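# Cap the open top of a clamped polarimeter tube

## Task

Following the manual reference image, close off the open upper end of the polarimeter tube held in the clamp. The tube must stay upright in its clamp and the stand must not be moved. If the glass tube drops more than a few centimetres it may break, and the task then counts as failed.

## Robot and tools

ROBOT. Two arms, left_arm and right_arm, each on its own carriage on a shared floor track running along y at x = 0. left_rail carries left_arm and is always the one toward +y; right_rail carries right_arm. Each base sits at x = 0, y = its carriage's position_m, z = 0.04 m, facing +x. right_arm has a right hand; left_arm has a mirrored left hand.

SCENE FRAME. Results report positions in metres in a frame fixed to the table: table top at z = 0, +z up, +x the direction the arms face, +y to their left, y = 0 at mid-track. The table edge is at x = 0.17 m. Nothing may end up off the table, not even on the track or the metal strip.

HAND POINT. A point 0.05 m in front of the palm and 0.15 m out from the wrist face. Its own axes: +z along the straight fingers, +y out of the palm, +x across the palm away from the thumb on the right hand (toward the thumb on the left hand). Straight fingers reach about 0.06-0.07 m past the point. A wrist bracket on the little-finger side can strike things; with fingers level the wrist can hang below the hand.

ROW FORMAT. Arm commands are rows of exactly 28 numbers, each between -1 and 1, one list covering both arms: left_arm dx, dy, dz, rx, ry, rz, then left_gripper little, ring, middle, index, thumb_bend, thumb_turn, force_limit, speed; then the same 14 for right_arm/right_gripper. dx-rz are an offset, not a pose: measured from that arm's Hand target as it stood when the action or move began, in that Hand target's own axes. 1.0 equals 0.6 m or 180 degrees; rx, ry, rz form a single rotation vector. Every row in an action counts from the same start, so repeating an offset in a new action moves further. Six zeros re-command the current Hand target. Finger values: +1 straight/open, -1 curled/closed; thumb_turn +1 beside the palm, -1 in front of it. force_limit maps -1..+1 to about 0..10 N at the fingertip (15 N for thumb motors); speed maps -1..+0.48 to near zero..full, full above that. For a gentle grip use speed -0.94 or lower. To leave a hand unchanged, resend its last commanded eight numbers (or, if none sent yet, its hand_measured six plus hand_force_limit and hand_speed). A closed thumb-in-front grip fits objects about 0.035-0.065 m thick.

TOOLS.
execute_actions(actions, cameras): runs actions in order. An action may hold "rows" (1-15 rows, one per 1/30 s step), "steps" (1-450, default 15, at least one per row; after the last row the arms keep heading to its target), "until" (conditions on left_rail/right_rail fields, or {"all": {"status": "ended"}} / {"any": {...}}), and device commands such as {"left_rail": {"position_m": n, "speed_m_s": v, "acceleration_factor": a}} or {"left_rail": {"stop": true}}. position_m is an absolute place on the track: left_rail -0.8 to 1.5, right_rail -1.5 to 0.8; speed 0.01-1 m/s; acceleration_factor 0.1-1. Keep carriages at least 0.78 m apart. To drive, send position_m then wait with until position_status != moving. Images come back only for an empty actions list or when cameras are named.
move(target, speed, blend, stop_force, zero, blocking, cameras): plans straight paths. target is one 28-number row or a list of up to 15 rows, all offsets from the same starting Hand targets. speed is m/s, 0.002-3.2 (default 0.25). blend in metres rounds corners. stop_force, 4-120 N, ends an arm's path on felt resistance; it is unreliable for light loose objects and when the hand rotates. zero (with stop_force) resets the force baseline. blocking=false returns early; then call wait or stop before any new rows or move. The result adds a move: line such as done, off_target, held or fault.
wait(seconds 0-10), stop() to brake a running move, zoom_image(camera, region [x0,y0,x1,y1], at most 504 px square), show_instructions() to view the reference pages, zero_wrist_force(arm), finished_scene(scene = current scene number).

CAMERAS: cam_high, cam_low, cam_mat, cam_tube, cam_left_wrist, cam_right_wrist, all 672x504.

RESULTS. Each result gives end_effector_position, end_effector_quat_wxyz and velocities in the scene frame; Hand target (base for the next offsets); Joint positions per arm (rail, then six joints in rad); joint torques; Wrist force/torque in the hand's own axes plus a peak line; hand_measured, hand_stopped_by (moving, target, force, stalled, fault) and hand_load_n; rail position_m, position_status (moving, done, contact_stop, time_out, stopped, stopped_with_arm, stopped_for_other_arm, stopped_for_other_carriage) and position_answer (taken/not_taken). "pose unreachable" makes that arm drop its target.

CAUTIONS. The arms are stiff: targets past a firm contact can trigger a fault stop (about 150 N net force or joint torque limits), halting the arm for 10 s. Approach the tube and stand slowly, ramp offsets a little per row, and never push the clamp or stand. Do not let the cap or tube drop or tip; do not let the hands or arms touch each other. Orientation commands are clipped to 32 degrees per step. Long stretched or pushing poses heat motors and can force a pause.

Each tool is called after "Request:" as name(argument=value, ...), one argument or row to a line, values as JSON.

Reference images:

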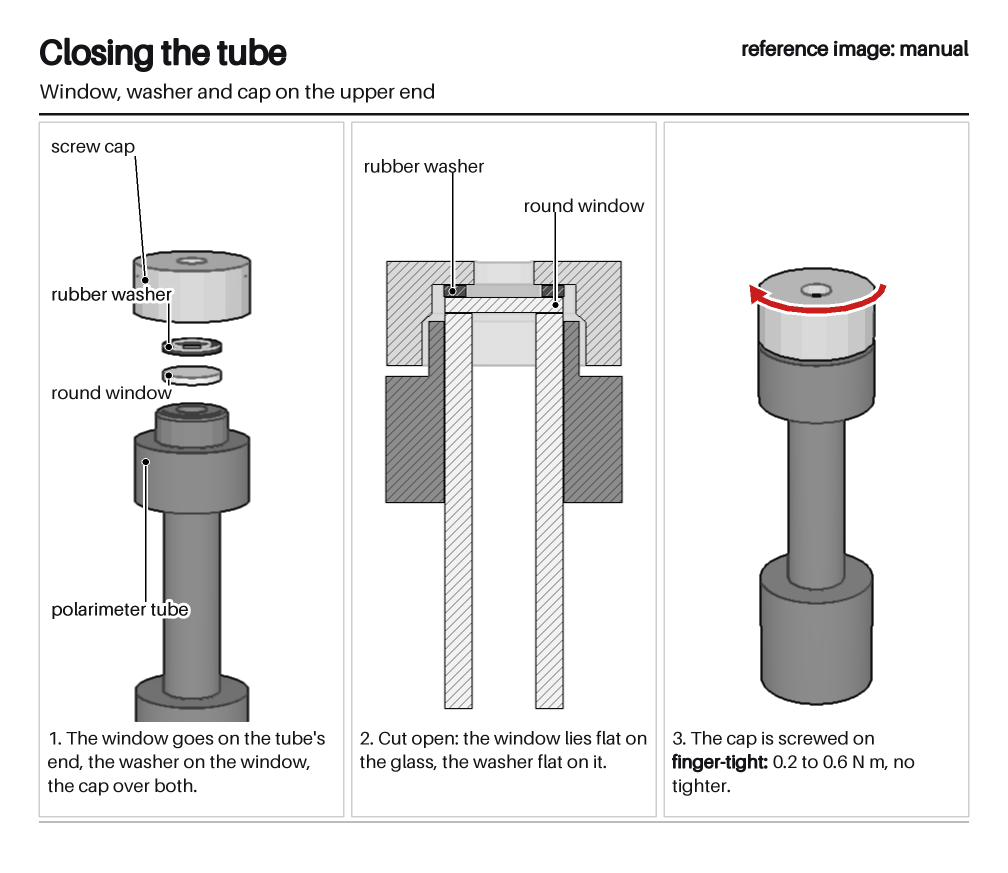

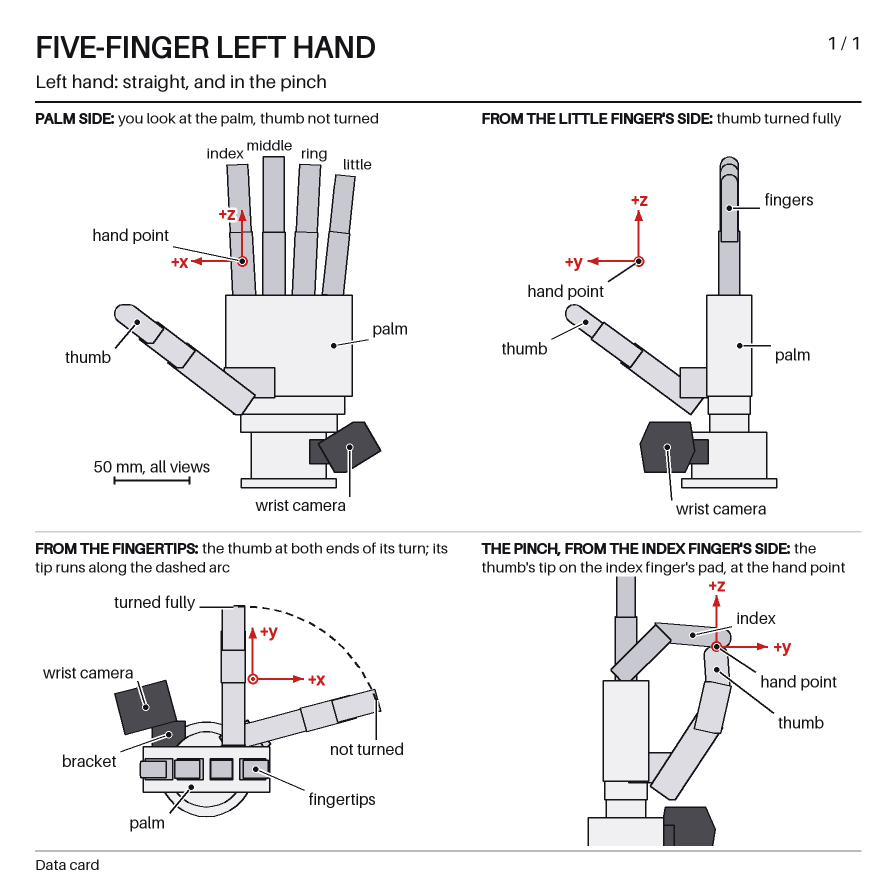

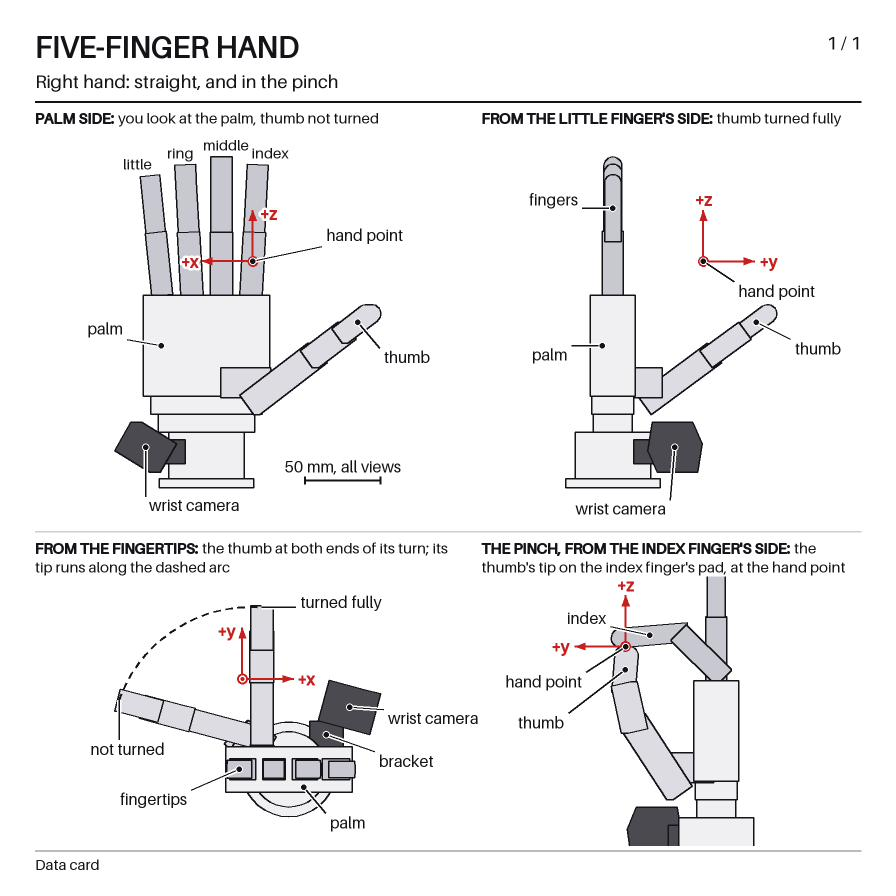

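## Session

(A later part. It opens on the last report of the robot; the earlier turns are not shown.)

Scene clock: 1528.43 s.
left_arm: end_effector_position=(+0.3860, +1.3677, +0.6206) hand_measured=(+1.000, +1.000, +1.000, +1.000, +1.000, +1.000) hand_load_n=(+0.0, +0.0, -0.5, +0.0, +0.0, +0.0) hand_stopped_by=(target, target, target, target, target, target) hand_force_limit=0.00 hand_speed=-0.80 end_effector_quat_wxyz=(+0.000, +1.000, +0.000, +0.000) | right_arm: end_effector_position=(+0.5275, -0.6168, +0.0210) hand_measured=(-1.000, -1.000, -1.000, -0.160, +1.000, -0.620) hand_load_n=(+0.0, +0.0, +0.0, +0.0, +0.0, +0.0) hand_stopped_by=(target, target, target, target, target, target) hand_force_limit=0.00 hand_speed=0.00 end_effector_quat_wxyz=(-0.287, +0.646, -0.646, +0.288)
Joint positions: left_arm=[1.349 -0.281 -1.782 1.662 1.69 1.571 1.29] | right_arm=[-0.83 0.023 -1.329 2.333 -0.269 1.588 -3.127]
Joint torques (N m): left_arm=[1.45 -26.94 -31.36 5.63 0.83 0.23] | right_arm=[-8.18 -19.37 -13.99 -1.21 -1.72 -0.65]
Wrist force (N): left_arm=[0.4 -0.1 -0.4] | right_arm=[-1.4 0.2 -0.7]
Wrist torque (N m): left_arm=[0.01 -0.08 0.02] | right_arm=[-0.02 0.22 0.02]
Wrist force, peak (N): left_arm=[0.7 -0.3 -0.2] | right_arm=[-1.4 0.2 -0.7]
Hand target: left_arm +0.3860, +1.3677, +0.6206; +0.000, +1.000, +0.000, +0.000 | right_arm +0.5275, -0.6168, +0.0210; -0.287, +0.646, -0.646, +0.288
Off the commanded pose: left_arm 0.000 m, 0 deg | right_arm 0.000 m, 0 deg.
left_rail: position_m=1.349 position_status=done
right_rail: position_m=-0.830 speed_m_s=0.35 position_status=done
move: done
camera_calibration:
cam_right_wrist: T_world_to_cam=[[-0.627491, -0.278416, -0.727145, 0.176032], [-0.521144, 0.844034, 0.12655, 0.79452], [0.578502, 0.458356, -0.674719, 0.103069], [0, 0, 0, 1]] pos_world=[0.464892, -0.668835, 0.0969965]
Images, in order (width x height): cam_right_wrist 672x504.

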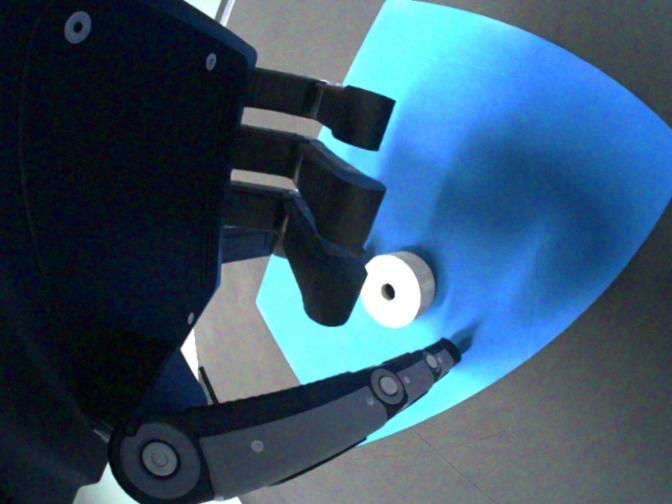

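Request:
move(
  target=[0,0,0,0,0,0,1,1,1,1,1,1,0,-0.8,0.0023,0.0011,-0.0012,0,0,0,-1,-1,-1,-0.16,1,-0.8,0,-0.2],
  speed=0.03,
)

Request:
execute_actions(
  actions=[
    {"rows":[[0,0,0,0,0,0,1,1,1,1,1,1,0,-0.8,0,0,0,0,0,0,-1,-1,-1,-0.16,0.4,-0.8,0,-0.9]],"steps":75},
  ],
  cameras=["cam_right_wrist"],
)

Scene clock: 1550.20 s.
left_arm: end_effector_position=(+0.3860, +1.3677, +0.6206) hand_measured=(+1.000, +1.000, +1.000, +1.000, +1.000, +1.000) hand_load_n=(+0.0, +0.0, +0.0, +0.0, +0.0, +0.0) hand_stopped_by=(target, target, target, target, target, target) hand_force_limit=0.00 hand_speed=-0.80 end_effector_quat_wxyz=(+0.000, +1.000, +0.000, +0.000) | right_arm: end_effector_position=(+0.5265, -0.6181, +0.0209) hand_measured=(-1.000, -1.000, -1.000, -0.160, +1.000, -0.800) hand_load_n=(+0.0, +0.0, +0.0, +0.0, +0.0, +0.0) hand_stopped_by=(target, target, target, target, target, target) hand_force_limit=0.00 hand_speed=-0.20 end_effector_quat_wxyz=(-0.287, +0.646, -0.646, +0.288)
Joint positions: left_arm=[1.349 -0.281 -1.782 1.662 1.69 1.571 1.29] | right_arm=[-0.83 0.019 -1.331 2.335 -0.27 1.586 -3.13]
Joint torques (N m): left_arm=[0.58 -29.76 -31.78 6.08 0.89 -0.01] | right_arm=[-11.8 -49.16 -14.77 -1.48 -3.26 -3]
Wrist force (N): left_arm=[-0.1 0.0 0.1] | right_arm=[-1.1 0.4 0.2]
Wrist torque (N m): left_arm=[0.00 0.02 -0.01] | right_arm=[-0.07 0.16 0.04]
Wrist force, peak (N): left_arm=[0.5 -0.2 -0.6] | right_arm=[-1.6 0.4 -0.2]
Hand target: left_arm +0.3860, +1.3677, +0.6206; +0.000, +1.000, +0.000, +0.000 | right_arm +0.5265, -0.6182, +0.0210; -0.287, +0.646, -0.646, +0.288
Off the commanded pose: left_arm 0.000 m, 0 deg | right_arm 0.000 m, 0 deg.
left_rail: position_m=1.349 position_status=done
right_rail: position_m=-0.830 speed_m_s=0.35 position_status=done
move: done

Scene clock: 1552.93 s.
left_arm: end_effector_position=(+0.3860, +1.3677, +0.6206) hand_measured=(+1.000, +1.000, +1.000, +1.000, +1.000, +1.000) hand_load_n=(-0.5, +0.0, +0.0, +0.0, +0.0, +0.0) hand_stopped_by=(target, target, target, target, target, target) hand_force_limit=0.00 hand_speed=-0.80 end_effector_quat_wxyz=(+0.000, +1.000, +0.000, +0.000) | right_arm: end_effector_position=(+0.5265, -0.6182, +0.0210) hand_measured=(-1.000, -1.000, -1.000, -0.160, +0.646, -0.800) hand_load_n=(+0.0, +0.0, +0.0, +4.5, +7.5, -0.5) hand_stopped_by=(target, target, target, target, force, target) hand_force_limit=0.00 hand_speed=-0.90 end_effector_quat_wxyz=(-0.287, +0.646, -0.646, +0.288)
Joint positions: left_arm=[1.349 -0.281 -1.782 1.662 1.69 1.571 1.29] | right_arm=[-0.83 0.019 -1.331 2.335 -0.27 1.586 -3.13]
Joint torques (N m): left_arm=[-0.69 -27.87 -31.47 5.48 0.8 0.26] | right_arm=[-12.46 -49.24 -14.3 -1.07 -2.61 -2.73]
Wrist force (N): left_arm=[0.4 -0.2 -0.3] | right_arm=[-1.1 -2.1 -3.2]
Wrist torque (N m): left_arm=[-0.01 -0.07 0.02] | right_arm=[-0.11 0.19 0.02]
Wrist force, peak (N): left_arm=[0.6 -0.1 -0.5] | right_arm=[-1.1 -2.1 -3.2]
Hand target: left_arm +0.3860, +1.3677, +0.6206; +0.000, +1.000, +0.000, +0.000 | right_arm +0.5265, -0.6182, +0.0210; -0.287, +0.646, -0.646, +0.288
Off the commanded pose: left_arm 0.000 m, 0 deg | right_arm 0.000 m, 0 deg.
left_rail: position_m=1.349 position_status=done
right_rail: position_m=-0.830 speed_m_s=0.35 position_status=done
camera_calibration:
cam_right_wrist: T_world_to_cam=[[-0.627448, -0.278383, -0.727195, 0.175022], [-0.521152, 0.844028, 0.126558, 0.79518], [0.578541, 0.458387, -0.674664, 0.104286], [0, 0, 0, 1]] pos_world=[0.463892, -0.670235, 0.0969965]
Images, in order (width x height): cam_right_wrist 672x504.

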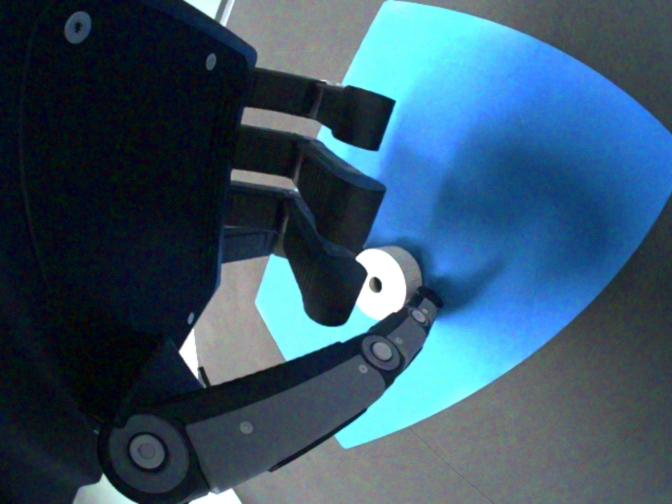

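Request:
move(
  target=[
    [0,0,0,0,0,0,1,1,1,1,1,1,0,-0.8,0,-0.0124,-0.01115,0,0,0,-1,-1,-1,-0.16,0.4,-0.8,0,-0.9],
    [0,0,0,0,0,0,1,1,1,1,1,1,0,-0.8,0,-0.3455,-0.3111,0,0,0,-1,-1,-1,-0.16,0.4,-0.8,0,-0.9],
  ],
  speed=[0.02,0.18],
  blend=[0.004,0],
  cameras=["cam_right_wrist"],
)

Scene clock: 1567.83 s.
left_arm: end_effector_position=(+0.3860, +1.3677, +0.6206) hand_measured=(+1.000, +1.000, +1.000, +1.000, +1.000, +1.000) hand_load_n=(+0.0, +0.0, +0.0, +0.0, +0.0, +0.0) hand_stopped_by=(target, target, target, target, target, target) hand_force_limit=0.00 hand_speed=-0.80 end_effector_quat_wxyz=(+0.000, +1.000, +0.000, +0.000) | right_arm: end_effector_position=(+0.5268, -0.6178, +0.2997) hand_measured=(-1.000, -1.000, -1.000, -0.160, +0.646, -0.800) hand_load_n=(+0.0, +0.0, +0.0, +6.0, +7.0, -0.5) hand_stopped_by=(target, target, target, target, force, target) hand_force_limit=0.00 hand_speed=-0.90 end_effector_quat_wxyz=(-0.287, +0.646, -0.646, +0.288)
Joint positions: left_arm=[1.349 -0.281 -1.782 1.662 1.69 1.571 1.29] | right_arm=[-0.83 0.02 -1.696 2.084 0.346 1.586 -3.129]
Joint torques (N m): left_arm=[2.33 -28.42 -32.2 5.72 1.14 0.22] | right_arm=[-13.57 -40.18 -50.89 4.81 -3.22 -2.84]
Wrist force (N): left_arm=[0.4 0.3 0.0] | right_arm=[-1.2 0.3 -0.2]
Wrist torque (N m): left_arm=[0.05 -0.06 0.01] | right_arm=[-0.04 0.18 -0.11]
Wrist force, peak (N): left_arm=[0.6 -0.3 -0.5] | right_arm=[-1.1 -1.8 -3.6]
Hand target: left_arm +0.3860, +1.3677, +0.6206; +0.000, +1.000, +0.000, +0.000 | right_arm +0.5268, -0.6178, +0.2999; -0.287, +0.646, -0.646, +0.288
Off the commanded pose: left_arm 0.000 m, 0 deg | right_arm 0.000 m, 0 deg.
left_rail: position_m=1.349 position_status=done
right_rail: position_m=-0.830 speed_m_s=0.35 position_status=done
move: done
camera_calibration:
cam_right_wrist: T_world_to_cam=[[-0.627416, -0.278434, -0.727202, 0.378016], [-0.521189, 0.844012, 0.126513, 0.759737], [0.578542, 0.458387, -0.674664, 0.292025], [0, 0, 0, 1]] pos_world=[0.464192, -0.669835, 0.375796]
Images, in order (width x height): cam_right_wrist 672x504.

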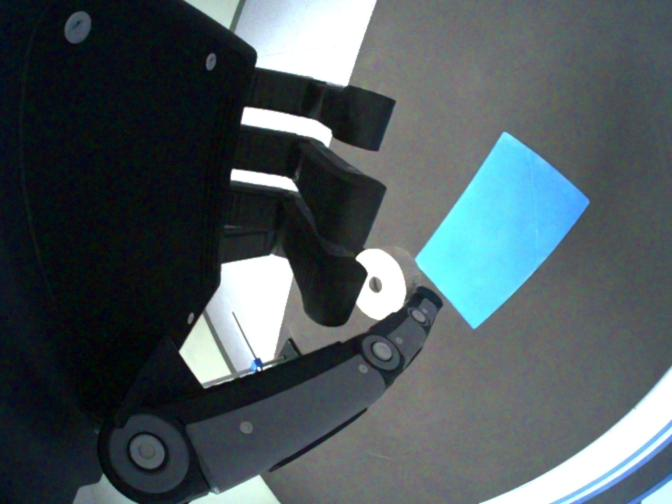

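Request:
execute_actions(
  actions=[
    {"right_rail":{"position_m":-0.2145},"steps":150,"until":{"right_rail":{"position_status":["!=","moving"]}}},
  ],
)

Request:
move(
  target=[
    [0,0,0,0,0,0,1,1,1,1,1,1,0,-0.8,-0.0133,-0.0320,0.0355,0,-0.1239,-0.1115,-1,-1,-1,-0.16,0.4,-0.8,0,-0.9],
    [0,0,0,0,0,0,1,1,1,1,1,1,0,-0.8,-0.0233,-0.0601,0.0667,0,-0.2478,-0.2230,-1,-1,-1,-0.16,0.4,-0.8,0,-0.9],
    [0,0,0,0,0,0,1,1,1,1,1,1,0,-0.8,-0.0275,-0.0859,0.0954,0,-0.3717,-0.3345,-1,-1,-1,-0.16,0.4,-0.8,0,-0.9],
    [0,0,0,0,0,0,1,1,1,1,1,1,0,-0.8,-0.0250,-0.1116,0.1240,0,-0.4956,-0.4460,-1,-1,-1,-0.16,0.4,-0.8,0,-0.9],
  ],
  speed=0.25,
  blend=[0.005,0.005,0.005,0],
  cameras=["cam_tube","cam_low","cam_high","cam_right_wrist"],
)

Scene clock: 1593.90 s.
left_arm: end_effector_position=(+0.3860, +1.3677, +0.6206) hand_measured=(+1.000, +1.000, +1.000, +1.000, +1.000, +1.000) hand_load_n=(+0.0, +0.0, +0.0, +0.0, +0.0, +0.0) hand_stopped_by=(target, target, target, target, target, target) hand_force_limit=0.00 hand_speed=-0.80 end_effector_quat_wxyz=(+0.000, +1.000, +0.000, +0.000) | right_arm: end_effector_position=(+0.5268, -0.0023, +0.2999) hand_measured=(-1.000, -1.000, -1.000, -0.160, +0.646, -0.800) hand_load_n=(+0.0, +0.0, +0.0, +6.0, +6.5, +0.0) hand_stopped_by=(target, target, target, target, force, target) hand_force_limit=0.00 hand_speed=-0.90 end_effector_quat_wxyz=(-0.287, +0.646, -0.646, +0.288)
Joint positions: left_arm=[1.349 -0.281 -1.782 1.662 1.69 1.571 1.29] | right_arm=[-0.215 0.02 -1.696 2.084 0.347 1.586 -3.129]
Joint torques (N m): left_arm=[2.31 -28.86 -31.33 5.84 0.88 -0.17] | right_arm=[-2.44 -36.4 -46.38 3.5 -2.08 -2.81]
Wrist force (N): left_arm=[0.3 0.1 -0.3] | right_arm=[-1.0 0.2 0.2]
Wrist torque (N m): left_arm=[0.05 -0.06 0.01] | right_arm=[-0.08 0.14 -0.10]
Wrist force, peak (N): left_arm=[0.5 -0.4 -0.5] | right_arm=[-1.9 0.5 -0.2]
Hand target: left_arm +0.3860, +1.3677, +0.6206; +0.000, +1.000, +0.000, +0.000 | right_arm +0.5268, -0.0023, +0.2999; -0.287, +0.646, -0.646, +0.288
Off the commanded pose: left_arm 0.000 m, 0 deg | right_arm 0.000 m, 0 deg.
left_rail: position_m=1.349 position_status=done
right_rail: position_m=-0.215 position_m_goal=-0.214 speed_m_s=0.35 position_status=done

Scene clock: 1598.80 s.
left_arm: end_effector_position=(+0.3860, +1.3677, +0.6206) hand_measured=(+1.000, +1.000, +1.000, +1.000, +1.000, +1.000) hand_load_n=(+0.0, +0.0, +0.0, +0.0, +0.0, +0.0) hand_stopped_by=(target, target, target, target, target, target) hand_force_limit=0.00 hand_speed=-0.80 end_effector_quat_wxyz=(+0.000, +1.000, +0.000, +0.000) | right_arm: end_effector_position=(+0.6269, +0.0127, +0.2998) hand_measured=(-1.000, -1.000, -1.000, -0.160, +0.646, -0.800) hand_load_n=(+0.0, +0.0, +0.0, +5.5, +6.5, -0.5) hand_stopped_by=(target, target, target, target, force, target) hand_force_limit=0.00 hand_speed=-0.90 end_effector_quat_wxyz=(-0.393, +0.883, +0.236, -0.106)
Joint positions: left_arm=[1.349 -0.281 -1.782 1.662 1.69 1.571 1.29] | right_arm=[-0.214 -0.094 -1.014 1.531 1.626 0.921 -5.527]
Joint torques (N m): left_arm=[-1.05 -29.11 -31.37 6 1.26 0.19] | right_arm=[18.65 -55.95 -46.52 7.51 2.89 -2.54]
Wrist force (N): left_arm=[0.3 0.2 -0.3] | right_arm=[-0.9 0.7 -0.4]
Wrist torque (N m): left_arm=[0.05 -0.06 0.01] | right_arm=[0.01 0.14 0.06]
Wrist force, peak (N): left_arm=[0.5 -0.3 -0.7] | right_arm=[-1.6 0.1 -0.6]
Hand target: left_arm +0.3860, +1.3677, +0.6206; +0.000, +1.000, +0.000, +0.000 | right_arm +0.6269, +0.0127, +0.2998; -0.393, +0.882, +0.236, -0.106
Off the commanded pose: left_arm 0.000 m, 0 deg | right_arm 0.000 m, 0 deg.
left_rail: position_m=1.349 position_status=done
right_rail: position_m=-0.214 speed_m_s=0.35 position_status=done
move: done
camera_calibration:
cam_tube: T_world_to_cam=[[-0.982211, 0.187778, -0.00134006, 0.620286], [0.0247037, 0.122137, -0.992206, 0.180743], [-0.186151, -0.974588, -0.124603, 0.349346], [0, 0, 0, 1]] pos_world=[0.669817, 0.201917, 0.223695]
cam_right_wrist: T_world_to_cam=[[0.552569, -0.404974, -0.728467, -0.121327], [-0.470167, -0.873135, 0.12876, 0.268885], [-0.688194, 0.271352, -0.672872, 0.741017], [0, 0, 0, 1]] pos_world=[0.703426, -0.015438, 0.375606]
Images, in order (width x height): cam_high 672x504, cam_low 672x504, cam_tube 672x504, cam_right_wrist 672x504.

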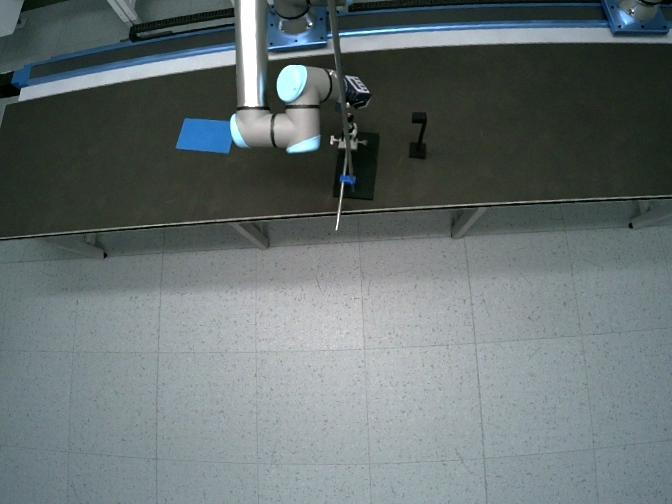

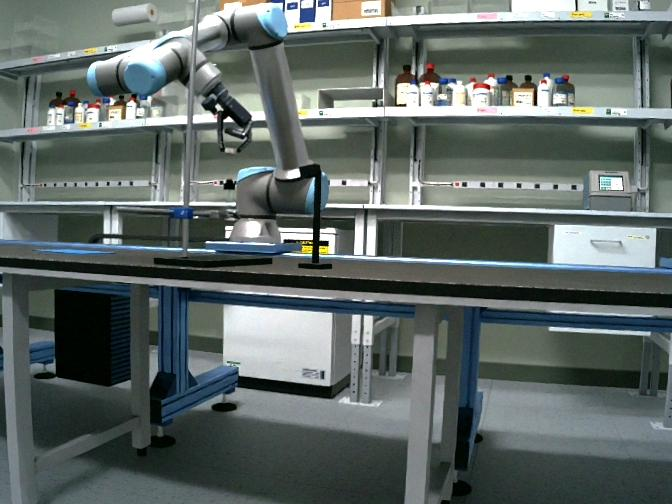

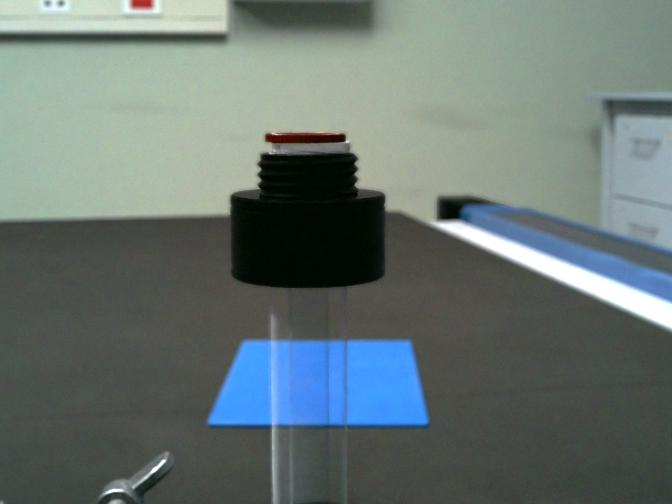

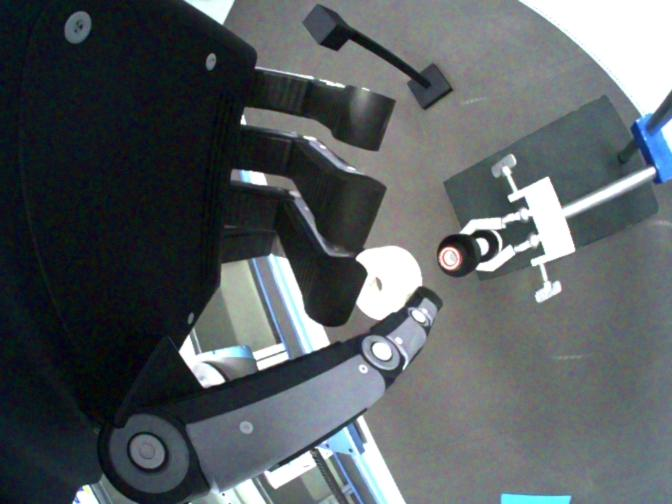

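Request:
zoom_image(
  camera="cam_right_wrist",
  region=[350, 220, 490, 325],
)

Request:
zoom_image(
  camera="cam_low",
  region=[150, 80, 290, 185],
)

Request:
zoom_image(
  camera="cam_tube",
  region=[250, 80, 370, 200],
)

Scaled by 3.600 from the camera's 672x504 image, which has a finer 960x720 frame.

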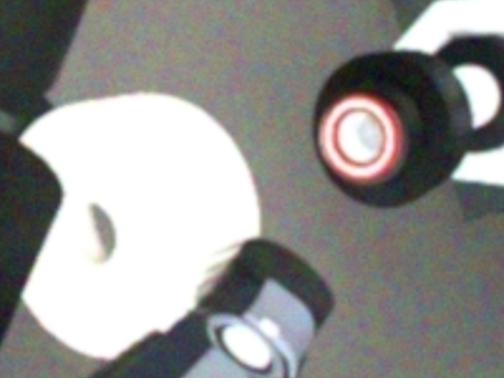

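Scaled by 3.600 from the camera's 672x504 image, which has a finer 960x720 frame.

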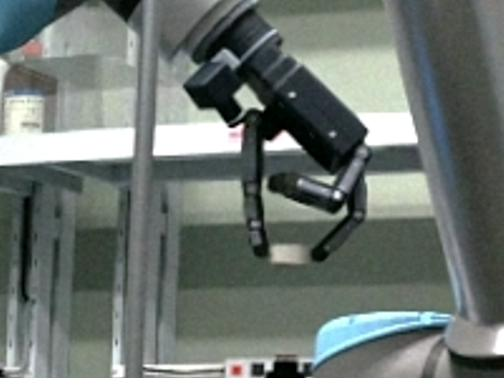

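Scaled by 4.200 from the camera's 672x504 image, which has a finer 960x720 frame.

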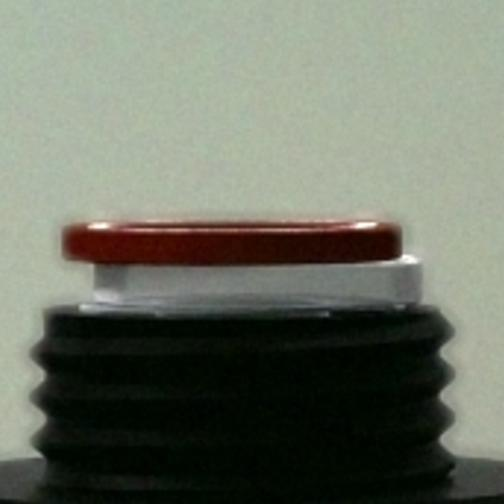

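Request:
move(
  target=[0,0,0,0,0,0,1,1,1,1,1,1,0,-0.8,0,0.0592,0.0533,0,0,0,-1,-1,-1,-0.16,0.4,-0.8,0,-0.9],
  speed=0.08,
  cameras=["cam_tube","cam_low","cam_right_wrist"],
)

Request:
zoom_image(
  camera="cam_tube",
  region=[210, 0, 410, 200],
)

Request:
zoom_image(
  camera="cam_low",
  region=[205, 145, 255, 195],
)

Request:
zoom_image(
  camera="cam_right_wrist",
  region=[350, 220, 490, 325],
)

Scene clock: 1637.90 s.
left_arm: end_effector_position=(+0.3860, +1.3677, +0.6206) hand_measured=(+1.000, +1.000, +1.000, +1.000, +1.000, +1.000) hand_load_n=(+0.0, +0.0, +0.0, +0.0, +0.0, +0.0) hand_stopped_by=(target, target, target, target, target, target) hand_force_limit=0.00 hand_speed=-0.80 end_effector_quat_wxyz=(+0.000, +1.000, +0.000, +0.000) | right_arm: end_effector_position=(+0.6268, +0.0126, +0.2522) hand_measured=(-1.000, -1.000, -1.000, -0.160, +0.646, -0.800) hand_load_n=(+0.0, +0.0, +0.0, +5.5, +6.5, -0.5) hand_stopped_by=(target, target, target, target, force, target) hand_force_limit=0.00 hand_speed=-0.90 end_effector_quat_wxyz=(-0.393, +0.882, +0.236, -0.106)
Joint positions: left_arm=[1.349 -0.281 -1.782 1.662 1.69 1.571 1.29] | right_arm=[-0.214 -0.094 -0.973 1.56 1.557 0.921 -5.527]
Joint torques (N m): left_arm=[1.6 -27.89 -30.85 5.21 0.98 0.27] | right_arm=[-9.12 -58.47 -24.99 1.7 1.46 0.32]
Wrist force (N): left_arm=[0.0 -0.2 -0.3] | right_arm=[-1.0 0.9 -0.2]
Wrist torque (N m): left_arm=[-0.01 -0.01 0.00] | right_arm=[0.03 0.15 0.07]
Wrist force, peak (N): left_arm=[0.4 0.3 -0.8] | right_arm=[-1.7 0.4 -0.1]
Hand target: left_arm +0.3860, +1.3677, +0.6206; +0.000, +1.000, +0.000, +0.000 | right_arm +0.6268, +0.0126, +0.2520; -0.393, +0.882, +0.236, -0.106
Off the commanded pose: left_arm 0.000 m, 0 deg | right_arm 0.000 m, 0 deg.
left_rail: position_m=1.349 position_status=done
right_rail: position_m=-0.214 speed_m_s=0.35 position_status=done
move: done
camera_calibration:
cam_tube: T_world_to_cam=[[-0.982211, 0.187778, -0.00134006, 0.620286], [0.0247037, 0.122137, -0.992206, 0.180743], [-0.186151, -0.974588, -0.124603, 0.349346], [0, 0, 0, 1]] pos_world=[0.669817, 0.201917, 0.223695]
cam_right_wrist: T_world_to_cam=[[0.55278, -0.404601, -0.728514, -0.156172], [-0.469688, -0.873404, 0.128681, 0.274613], [-0.688351, 0.271042, -0.672836, 0.709111], [0, 0, 0, 1]] pos_world=[0.703429, -0.0155388, 0.328005]
Images, in order (width x height): cam_low 672x504, cam_tube 672x504, cam_right_wrist 672x504.

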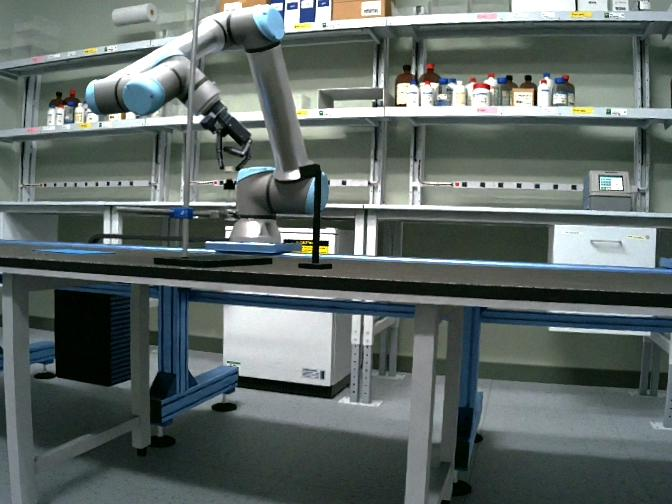

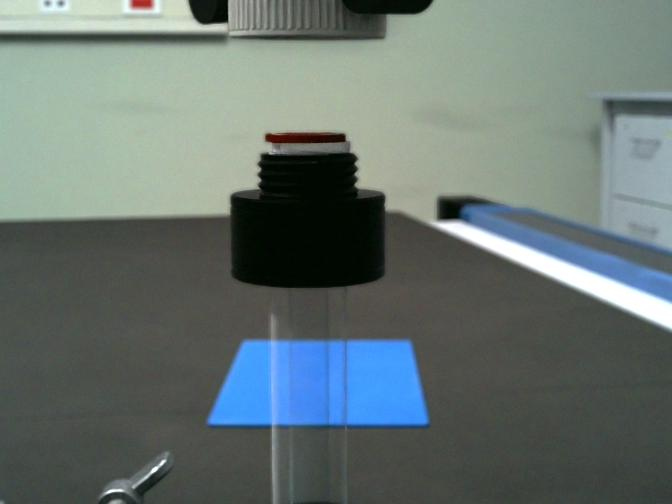

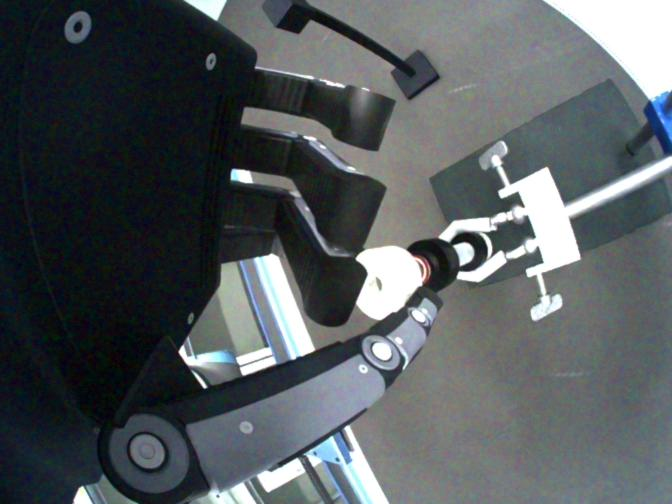

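Scaled by 2.520 from the camera's 672x504 image, which has a finer 960x720 frame.

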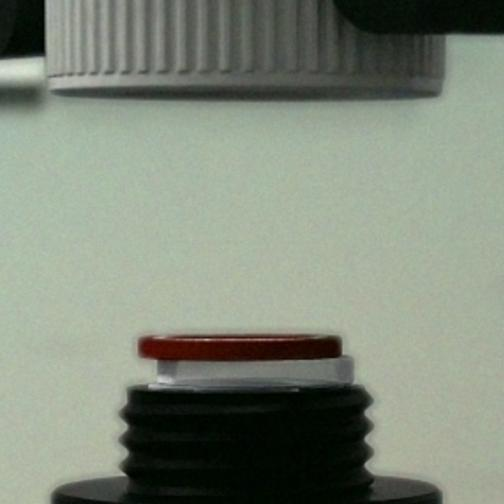

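Scaled by 10.080 from the camera's 672x504 image, which has a finer 960x720 frame.

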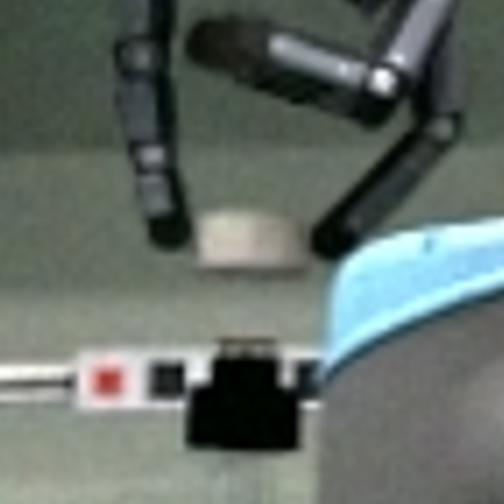

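Scaled by 3.600 from the camera's 672x504 image, which has a finer 960x720 frame.

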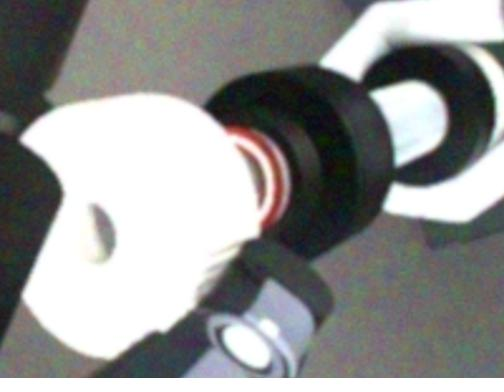

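Request:
zoom_image(
  camera="cam_low",
  region=[218, 165, 242, 189],
)

Scaled by 21.000 from the camera's 672x504 image, which has a finer 960x720 frame.

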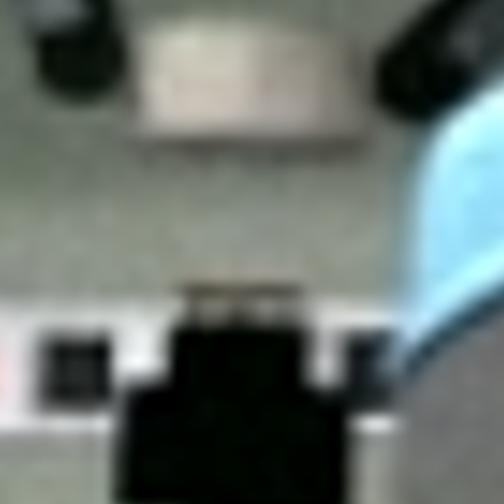

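Request:
move(
  target=[0,0,0,0,0,0,1,1,1,1,1,1,0,-0.8,-0.0004,0.0215,0.0189,0,0,0,-1,-1,-1,-0.16,0.4,-0.8,0,-0.9],
  speed=0.04,
)

Request:
move(
  target=[0,0,0,0,0,0,1,1,1,1,1,1,0,-0.8,0,0.01115,0.01004,0,0,0,-1,-1,-1,-0.16,0.4,-0.8,0,-0.9],
  speed=0.006,
  stop_force=4,
  cameras=["cam_tube","cam_low","cam_right_wrist"],
)

Request:
zoom_image(
  camera="cam_tube",
  region=[210, 60, 410, 260],
)

Request:
zoom_image(
  camera="cam_low",
  region=[218, 170, 242, 194],
)

Scene clock: 1662.97 s.
left_arm: end_effector_position=(+0.3860, +1.3677, +0.6206) hand_measured=(+1.000, +1.000, +1.000, +1.000, +1.000, +1.000) hand_load_n=(+0.0, -0.5, +0.0, +0.0, +0.0, +0.0) hand_stopped_by=(target, target, target, target, target, target) hand_force_limit=0.00 hand_speed=-0.80 end_effector_quat_wxyz=(+0.000, +1.000, +0.000, +0.000) | right_arm: end_effector_position=(+0.6267, +0.0123, +0.2350) hand_measured=(-1.000, -1.000, -1.000, -0.160, +0.646, -0.800) hand_load_n=(+0.0, +0.0, +0.0, +6.0, +7.0, -0.5) hand_stopped_by=(target, target, target, target, force, target) hand_force_limit=0.00 hand_speed=-0.90 end_effector_quat_wxyz=(-0.393, +0.882, +0.236, -0.106)
Joint positions: left_arm=[1.349 -0.281 -1.782 1.662 1.69 1.571 1.29] | right_arm=[-0.215 -0.095 -0.958 1.57 1.532 0.921 -5.528]
Joint torques (N m): left_arm=[-1.75 -29.42 -31.37 5.84 0.92 -0.24] | right_arm=[-12.63 -54.78 -25.44 1.99 2.66 -2.91]
Wrist force (N): left_arm=[0.5 0.0 -0.3] | right_arm=[-1.1 0.7 -0.6]
Wrist torque (N m): left_arm=[0.01 -0.08 0.02] | right_arm=[0.04 0.18 0.06]
Wrist force, peak (N): left_arm=[0.5 -0.2 -0.6] | right_arm=[-1.3 0.8 -0.5]
Hand target: left_arm +0.3860, +1.3677, +0.6206; +0.000, +1.000, +0.000, +0.000 | right_arm +0.6267, +0.0123, +0.2348; -0.393, +0.882, +0.236, -0.106
Off the commanded pose: left_arm 0.000 m, 0 deg | right_arm 0.000 m, 0 deg.
left_rail: position_m=1.349 position_status=done
right_rail: position_m=-0.215 position_m_goal=-0.214 speed_m_s=0.35 position_status=done
move: done

Scene clock: 1665.47 s.
left_arm: end_effector_position=(+0.3860, +1.3677, +0.6206) hand_measured=(+1.000, +1.000, +1.000, +1.000, +1.000, +1.000) hand_load_n=(+0.0, +0.0, +0.0, +0.0, +0.0, +0.0) hand_stopped_by=(target, target, target, target, target, target) hand_force_limit=0.00 hand_speed=-0.80 end_effector_quat_wxyz=(+0.000, +1.000, +0.000, +0.000) | right_arm: end_effector_position=(+0.6267, +0.0123, +0.2280) hand_measured=(-1.000, -1.000, -1.000, -0.160, +0.646, -0.800) hand_load_n=(+0.0, +0.5, +0.0, +5.0, +7.0, -0.5) hand_stopped_by=(target, target, target, target, force, target) hand_force_limit=0.00 hand_speed=-0.90 end_effector_quat_wxyz=(-0.393, +0.882, +0.236, -0.106)
Joint positions: left_arm=[1.349 -0.281 -1.782 1.662 1.69 1.571 1.29] | right_arm=[-0.215 -0.095 -0.951 1.573 1.522 0.921 -5.528]
Joint torques (N m): left_arm=[0.56 -31.25 -30.96 5.43 1.45 0.21] | right_arm=[-12.7 -86.65 -37.84 6.43 2.88 -2.85]
Wrist force (N): left_arm=[0.5 0.2 -0.5] | right_arm=[-1.2 -3.2 -3.0]
Wrist torque (N m): left_arm=[0.06 -0.09 0.01] | right_arm=[-0.08 0.17 0.05]
Wrist force, peak (N): left_arm=[0.3 -0.7 -0.5] | right_arm=[-1.5 -4.2 -3.3]
Hand target: left_arm +0.3860, +1.3677, +0.6206; +0.000, +1.000, +0.000, +0.000 | right_arm +0.6267, +0.0123, +0.2280; -0.393, +0.882, +0.236, -0.106 (not the last commanded pose)
Off the commanded pose: left_arm 0.000 m, 0 deg | right_arm 0.002 m, 0 deg.
left_rail: position_m=1.349 position_status=done
right_rail: position_m=-0.215 position_m_goal=-0.214 speed_m_s=0.35 position_status=done
move: contact (right_arm)
camera_calibration:
cam_tube: T_world_to_cam=[[-0.982211, 0.187778, -0.00134006, 0.620286], [0.0247037, 0.122137, -0.992206, 0.180743], [-0.186151, -0.974588, -0.124603, 0.349346], [0, 0, 0, 1]] pos_world=[0.669817, 0.201917, 0.223695]
cam_right_wrist: T_world_to_cam=[[0.55264, -0.404683, -0.728574, -0.173697], [-0.46981, -0.873332, 0.128726, 0.277443], [-0.68838, 0.271152, -0.672762, 0.692772], [0, 0, 0, 1]] pos_world=[0.703228, -0.0158385, 0.303805]
Images, in order (width x height): cam_low 672x504, cam_tube 672x504, cam_right_wrist 672x504.

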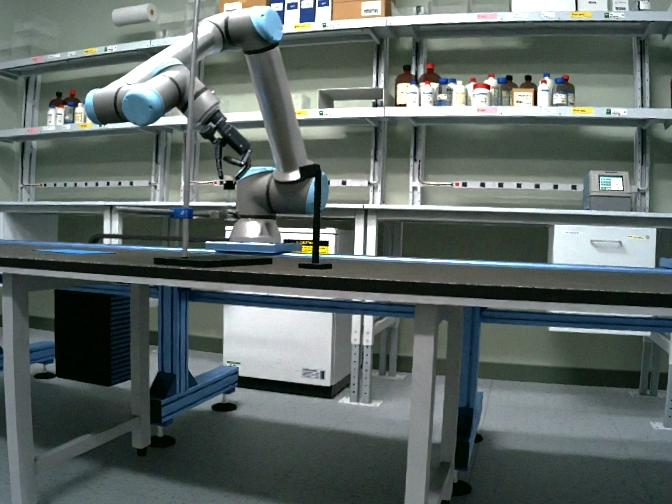

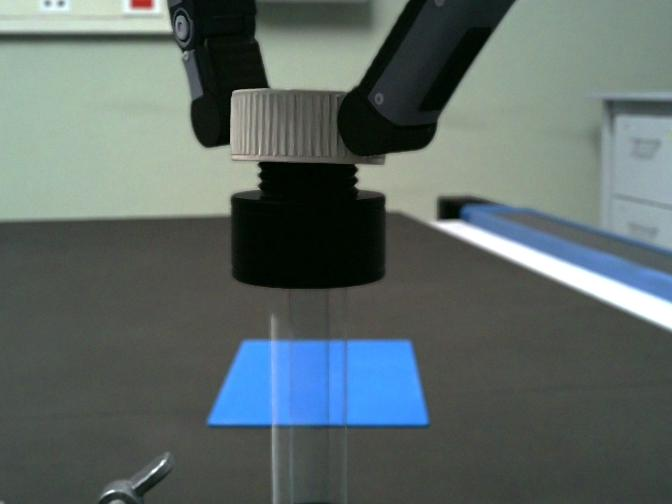

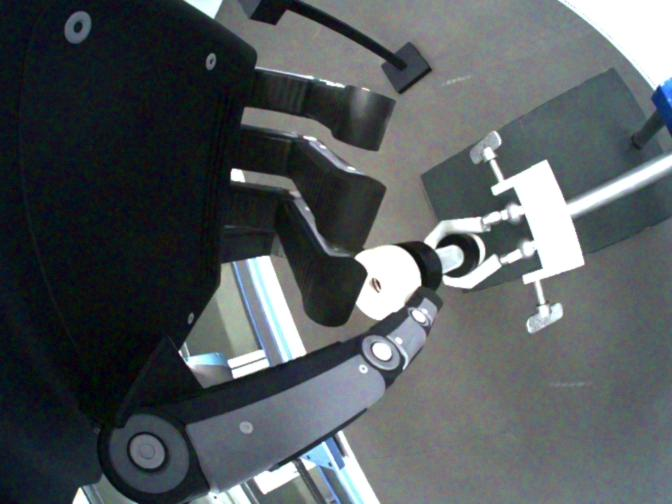

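Scaled by 2.520 from the camera's 672x504 image, which has a finer 960x720 frame.

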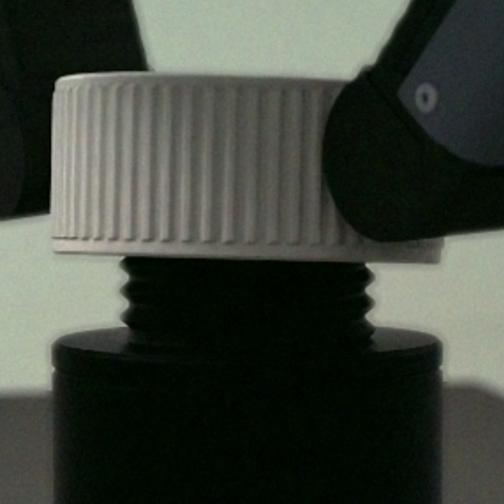

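Scaled by 21.000 from the camera's 672x504 image, which has a finer 960x720 frame.

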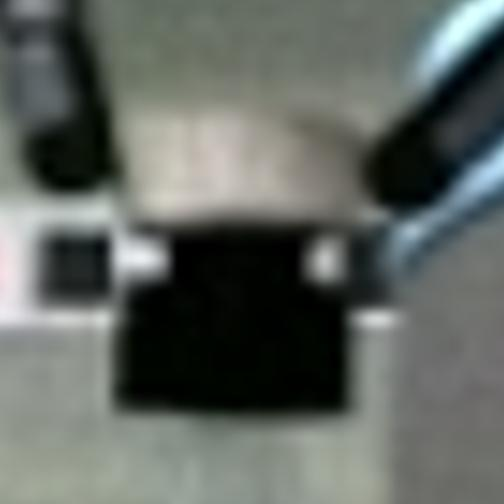

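Request:
execute_actions(
  actions=[
    {"rows":[[0,0,0,0,0,0,1,1,1,1,1,1,0,-0.8,0,0,0,0,0,0,-1,-1,-1,-0.16,0.8,-0.8,0,-0.8]],"steps":40},
  ],
  cameras=["cam_tube","cam_right_wrist"],
)

Request:
zoom_image(
  camera="cam_tube",
  region=[210, 60, 410, 260],
)

Scene clock: 1676.50 s.
left_arm: end_effector_position=(+0.3860, +1.3677, +0.6206) hand_measured=(+1.000, +1.000, +1.000, +1.000, +1.000, +1.000) hand_load_n=(+0.0, +0.0, +0.0, +0.0, +0.0, +0.0) hand_stopped_by=(target, target, target, target, target, target) hand_force_limit=0.00 hand_speed=-0.80 end_effector_quat_wxyz=(+0.000, +1.000, +0.000, +0.000) | right_arm: end_effector_position=(+0.6267, +0.0123, +0.2280) hand_measured=(-1.000, -1.000, -1.000, -0.160, +0.800, -0.800) hand_load_n=(+0.0, +0.0, +0.0, +0.0, +0.0, +0.0) hand_stopped_by=(target, target, target, target, target, target) hand_force_limit=0.00 hand_speed=-0.80 end_effector_quat_wxyz=(-0.393, +0.882, +0.236, -0.106)
Joint positions: left_arm=[1.349 -0.281 -1.782 1.662 1.69 1.571 1.29] | right_arm=[-0.215 -0.095 -0.951 1.573 1.522 0.921 -5.528]
Joint torques (N m): left_arm=[0.88 -29.36 -30.97 5.61 1.57 -0.08] | right_arm=[-11.69 -88.13 -39.17 6.13 2.89 -2.24]
Wrist force (N): left_arm=[0.2 0.2 -0.3] | right_arm=[-1.5 0.4 -0.3]
Wrist torque (N m): left_arm=[0.05 -0.05 -0.01] | right_arm=[0.00 0.22 0.04]
Wrist force, peak (N): left_arm=[0.3 -0.3 -0.8] | right_arm=[-1.2 -3.8 -3.3]
Hand target: left_arm +0.3860, +1.3677, +0.6206; +0.000, +1.000, +0.000, +0.000 | right_arm +0.6267, +0.0123, +0.2280; -0.393, +0.882, +0.236, -0.106
Off the commanded pose: left_arm 0.000 m, 0 deg | right_arm 0.000 m, 0 deg.
left_rail: position_m=1.349 position_status=done
right_rail: position_m=-0.215 position_m_goal=-0.214 speed_m_s=0.35 position_status=done
camera_calibration:
cam_tube: T_world_to_cam=[[-0.982211, 0.187778, -0.00134006, 0.620286], [0.0247037, 0.122137, -0.992206, 0.180743], [-0.186151, -0.974588, -0.124603, 0.349346], [0, 0, 0, 1]] pos_world=[0.669817, 0.201917, 0.223695]
cam_right_wrist: T_world_to_cam=[[0.55264, -0.404683, -0.728574, -0.173697], [-0.46981, -0.873332, 0.128726, 0.277443], [-0.68838, 0.271152, -0.672762, 0.692772], [0, 0, 0, 1]] pos_world=[0.703228, -0.0158385, 0.303805]
Images, in order (width x height): cam_tube 672x504, cam_right_wrist 672x504.

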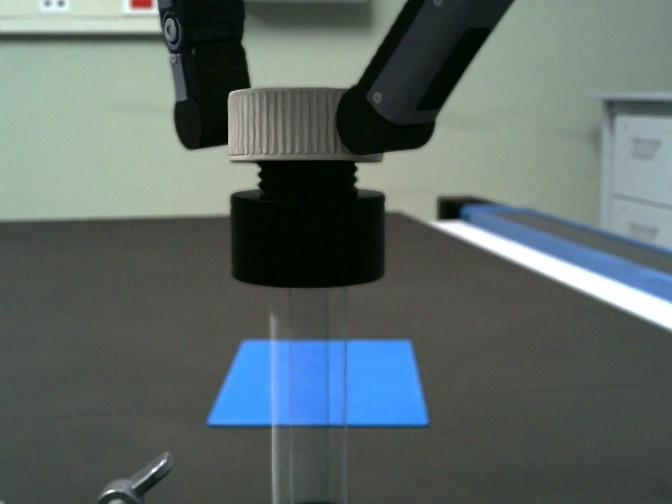

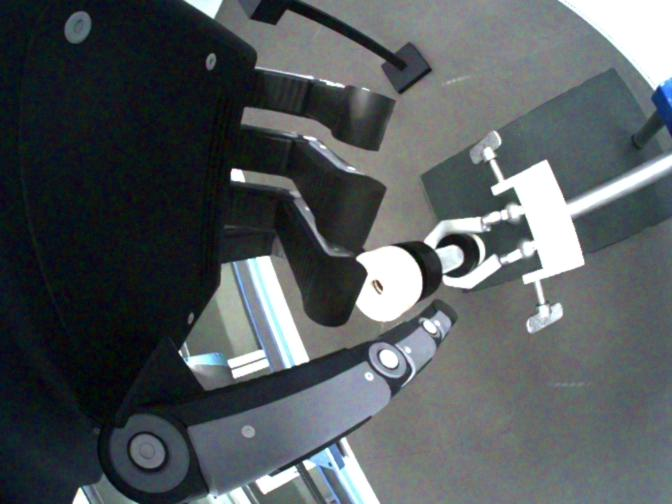

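Scaled by 2.520 from the camera's 672x504 image, which has a finer 960x720 frame.

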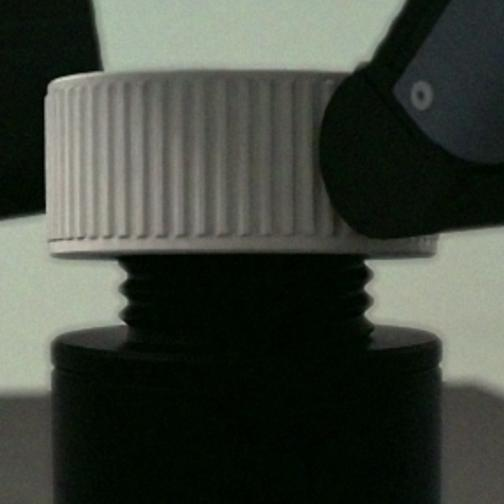

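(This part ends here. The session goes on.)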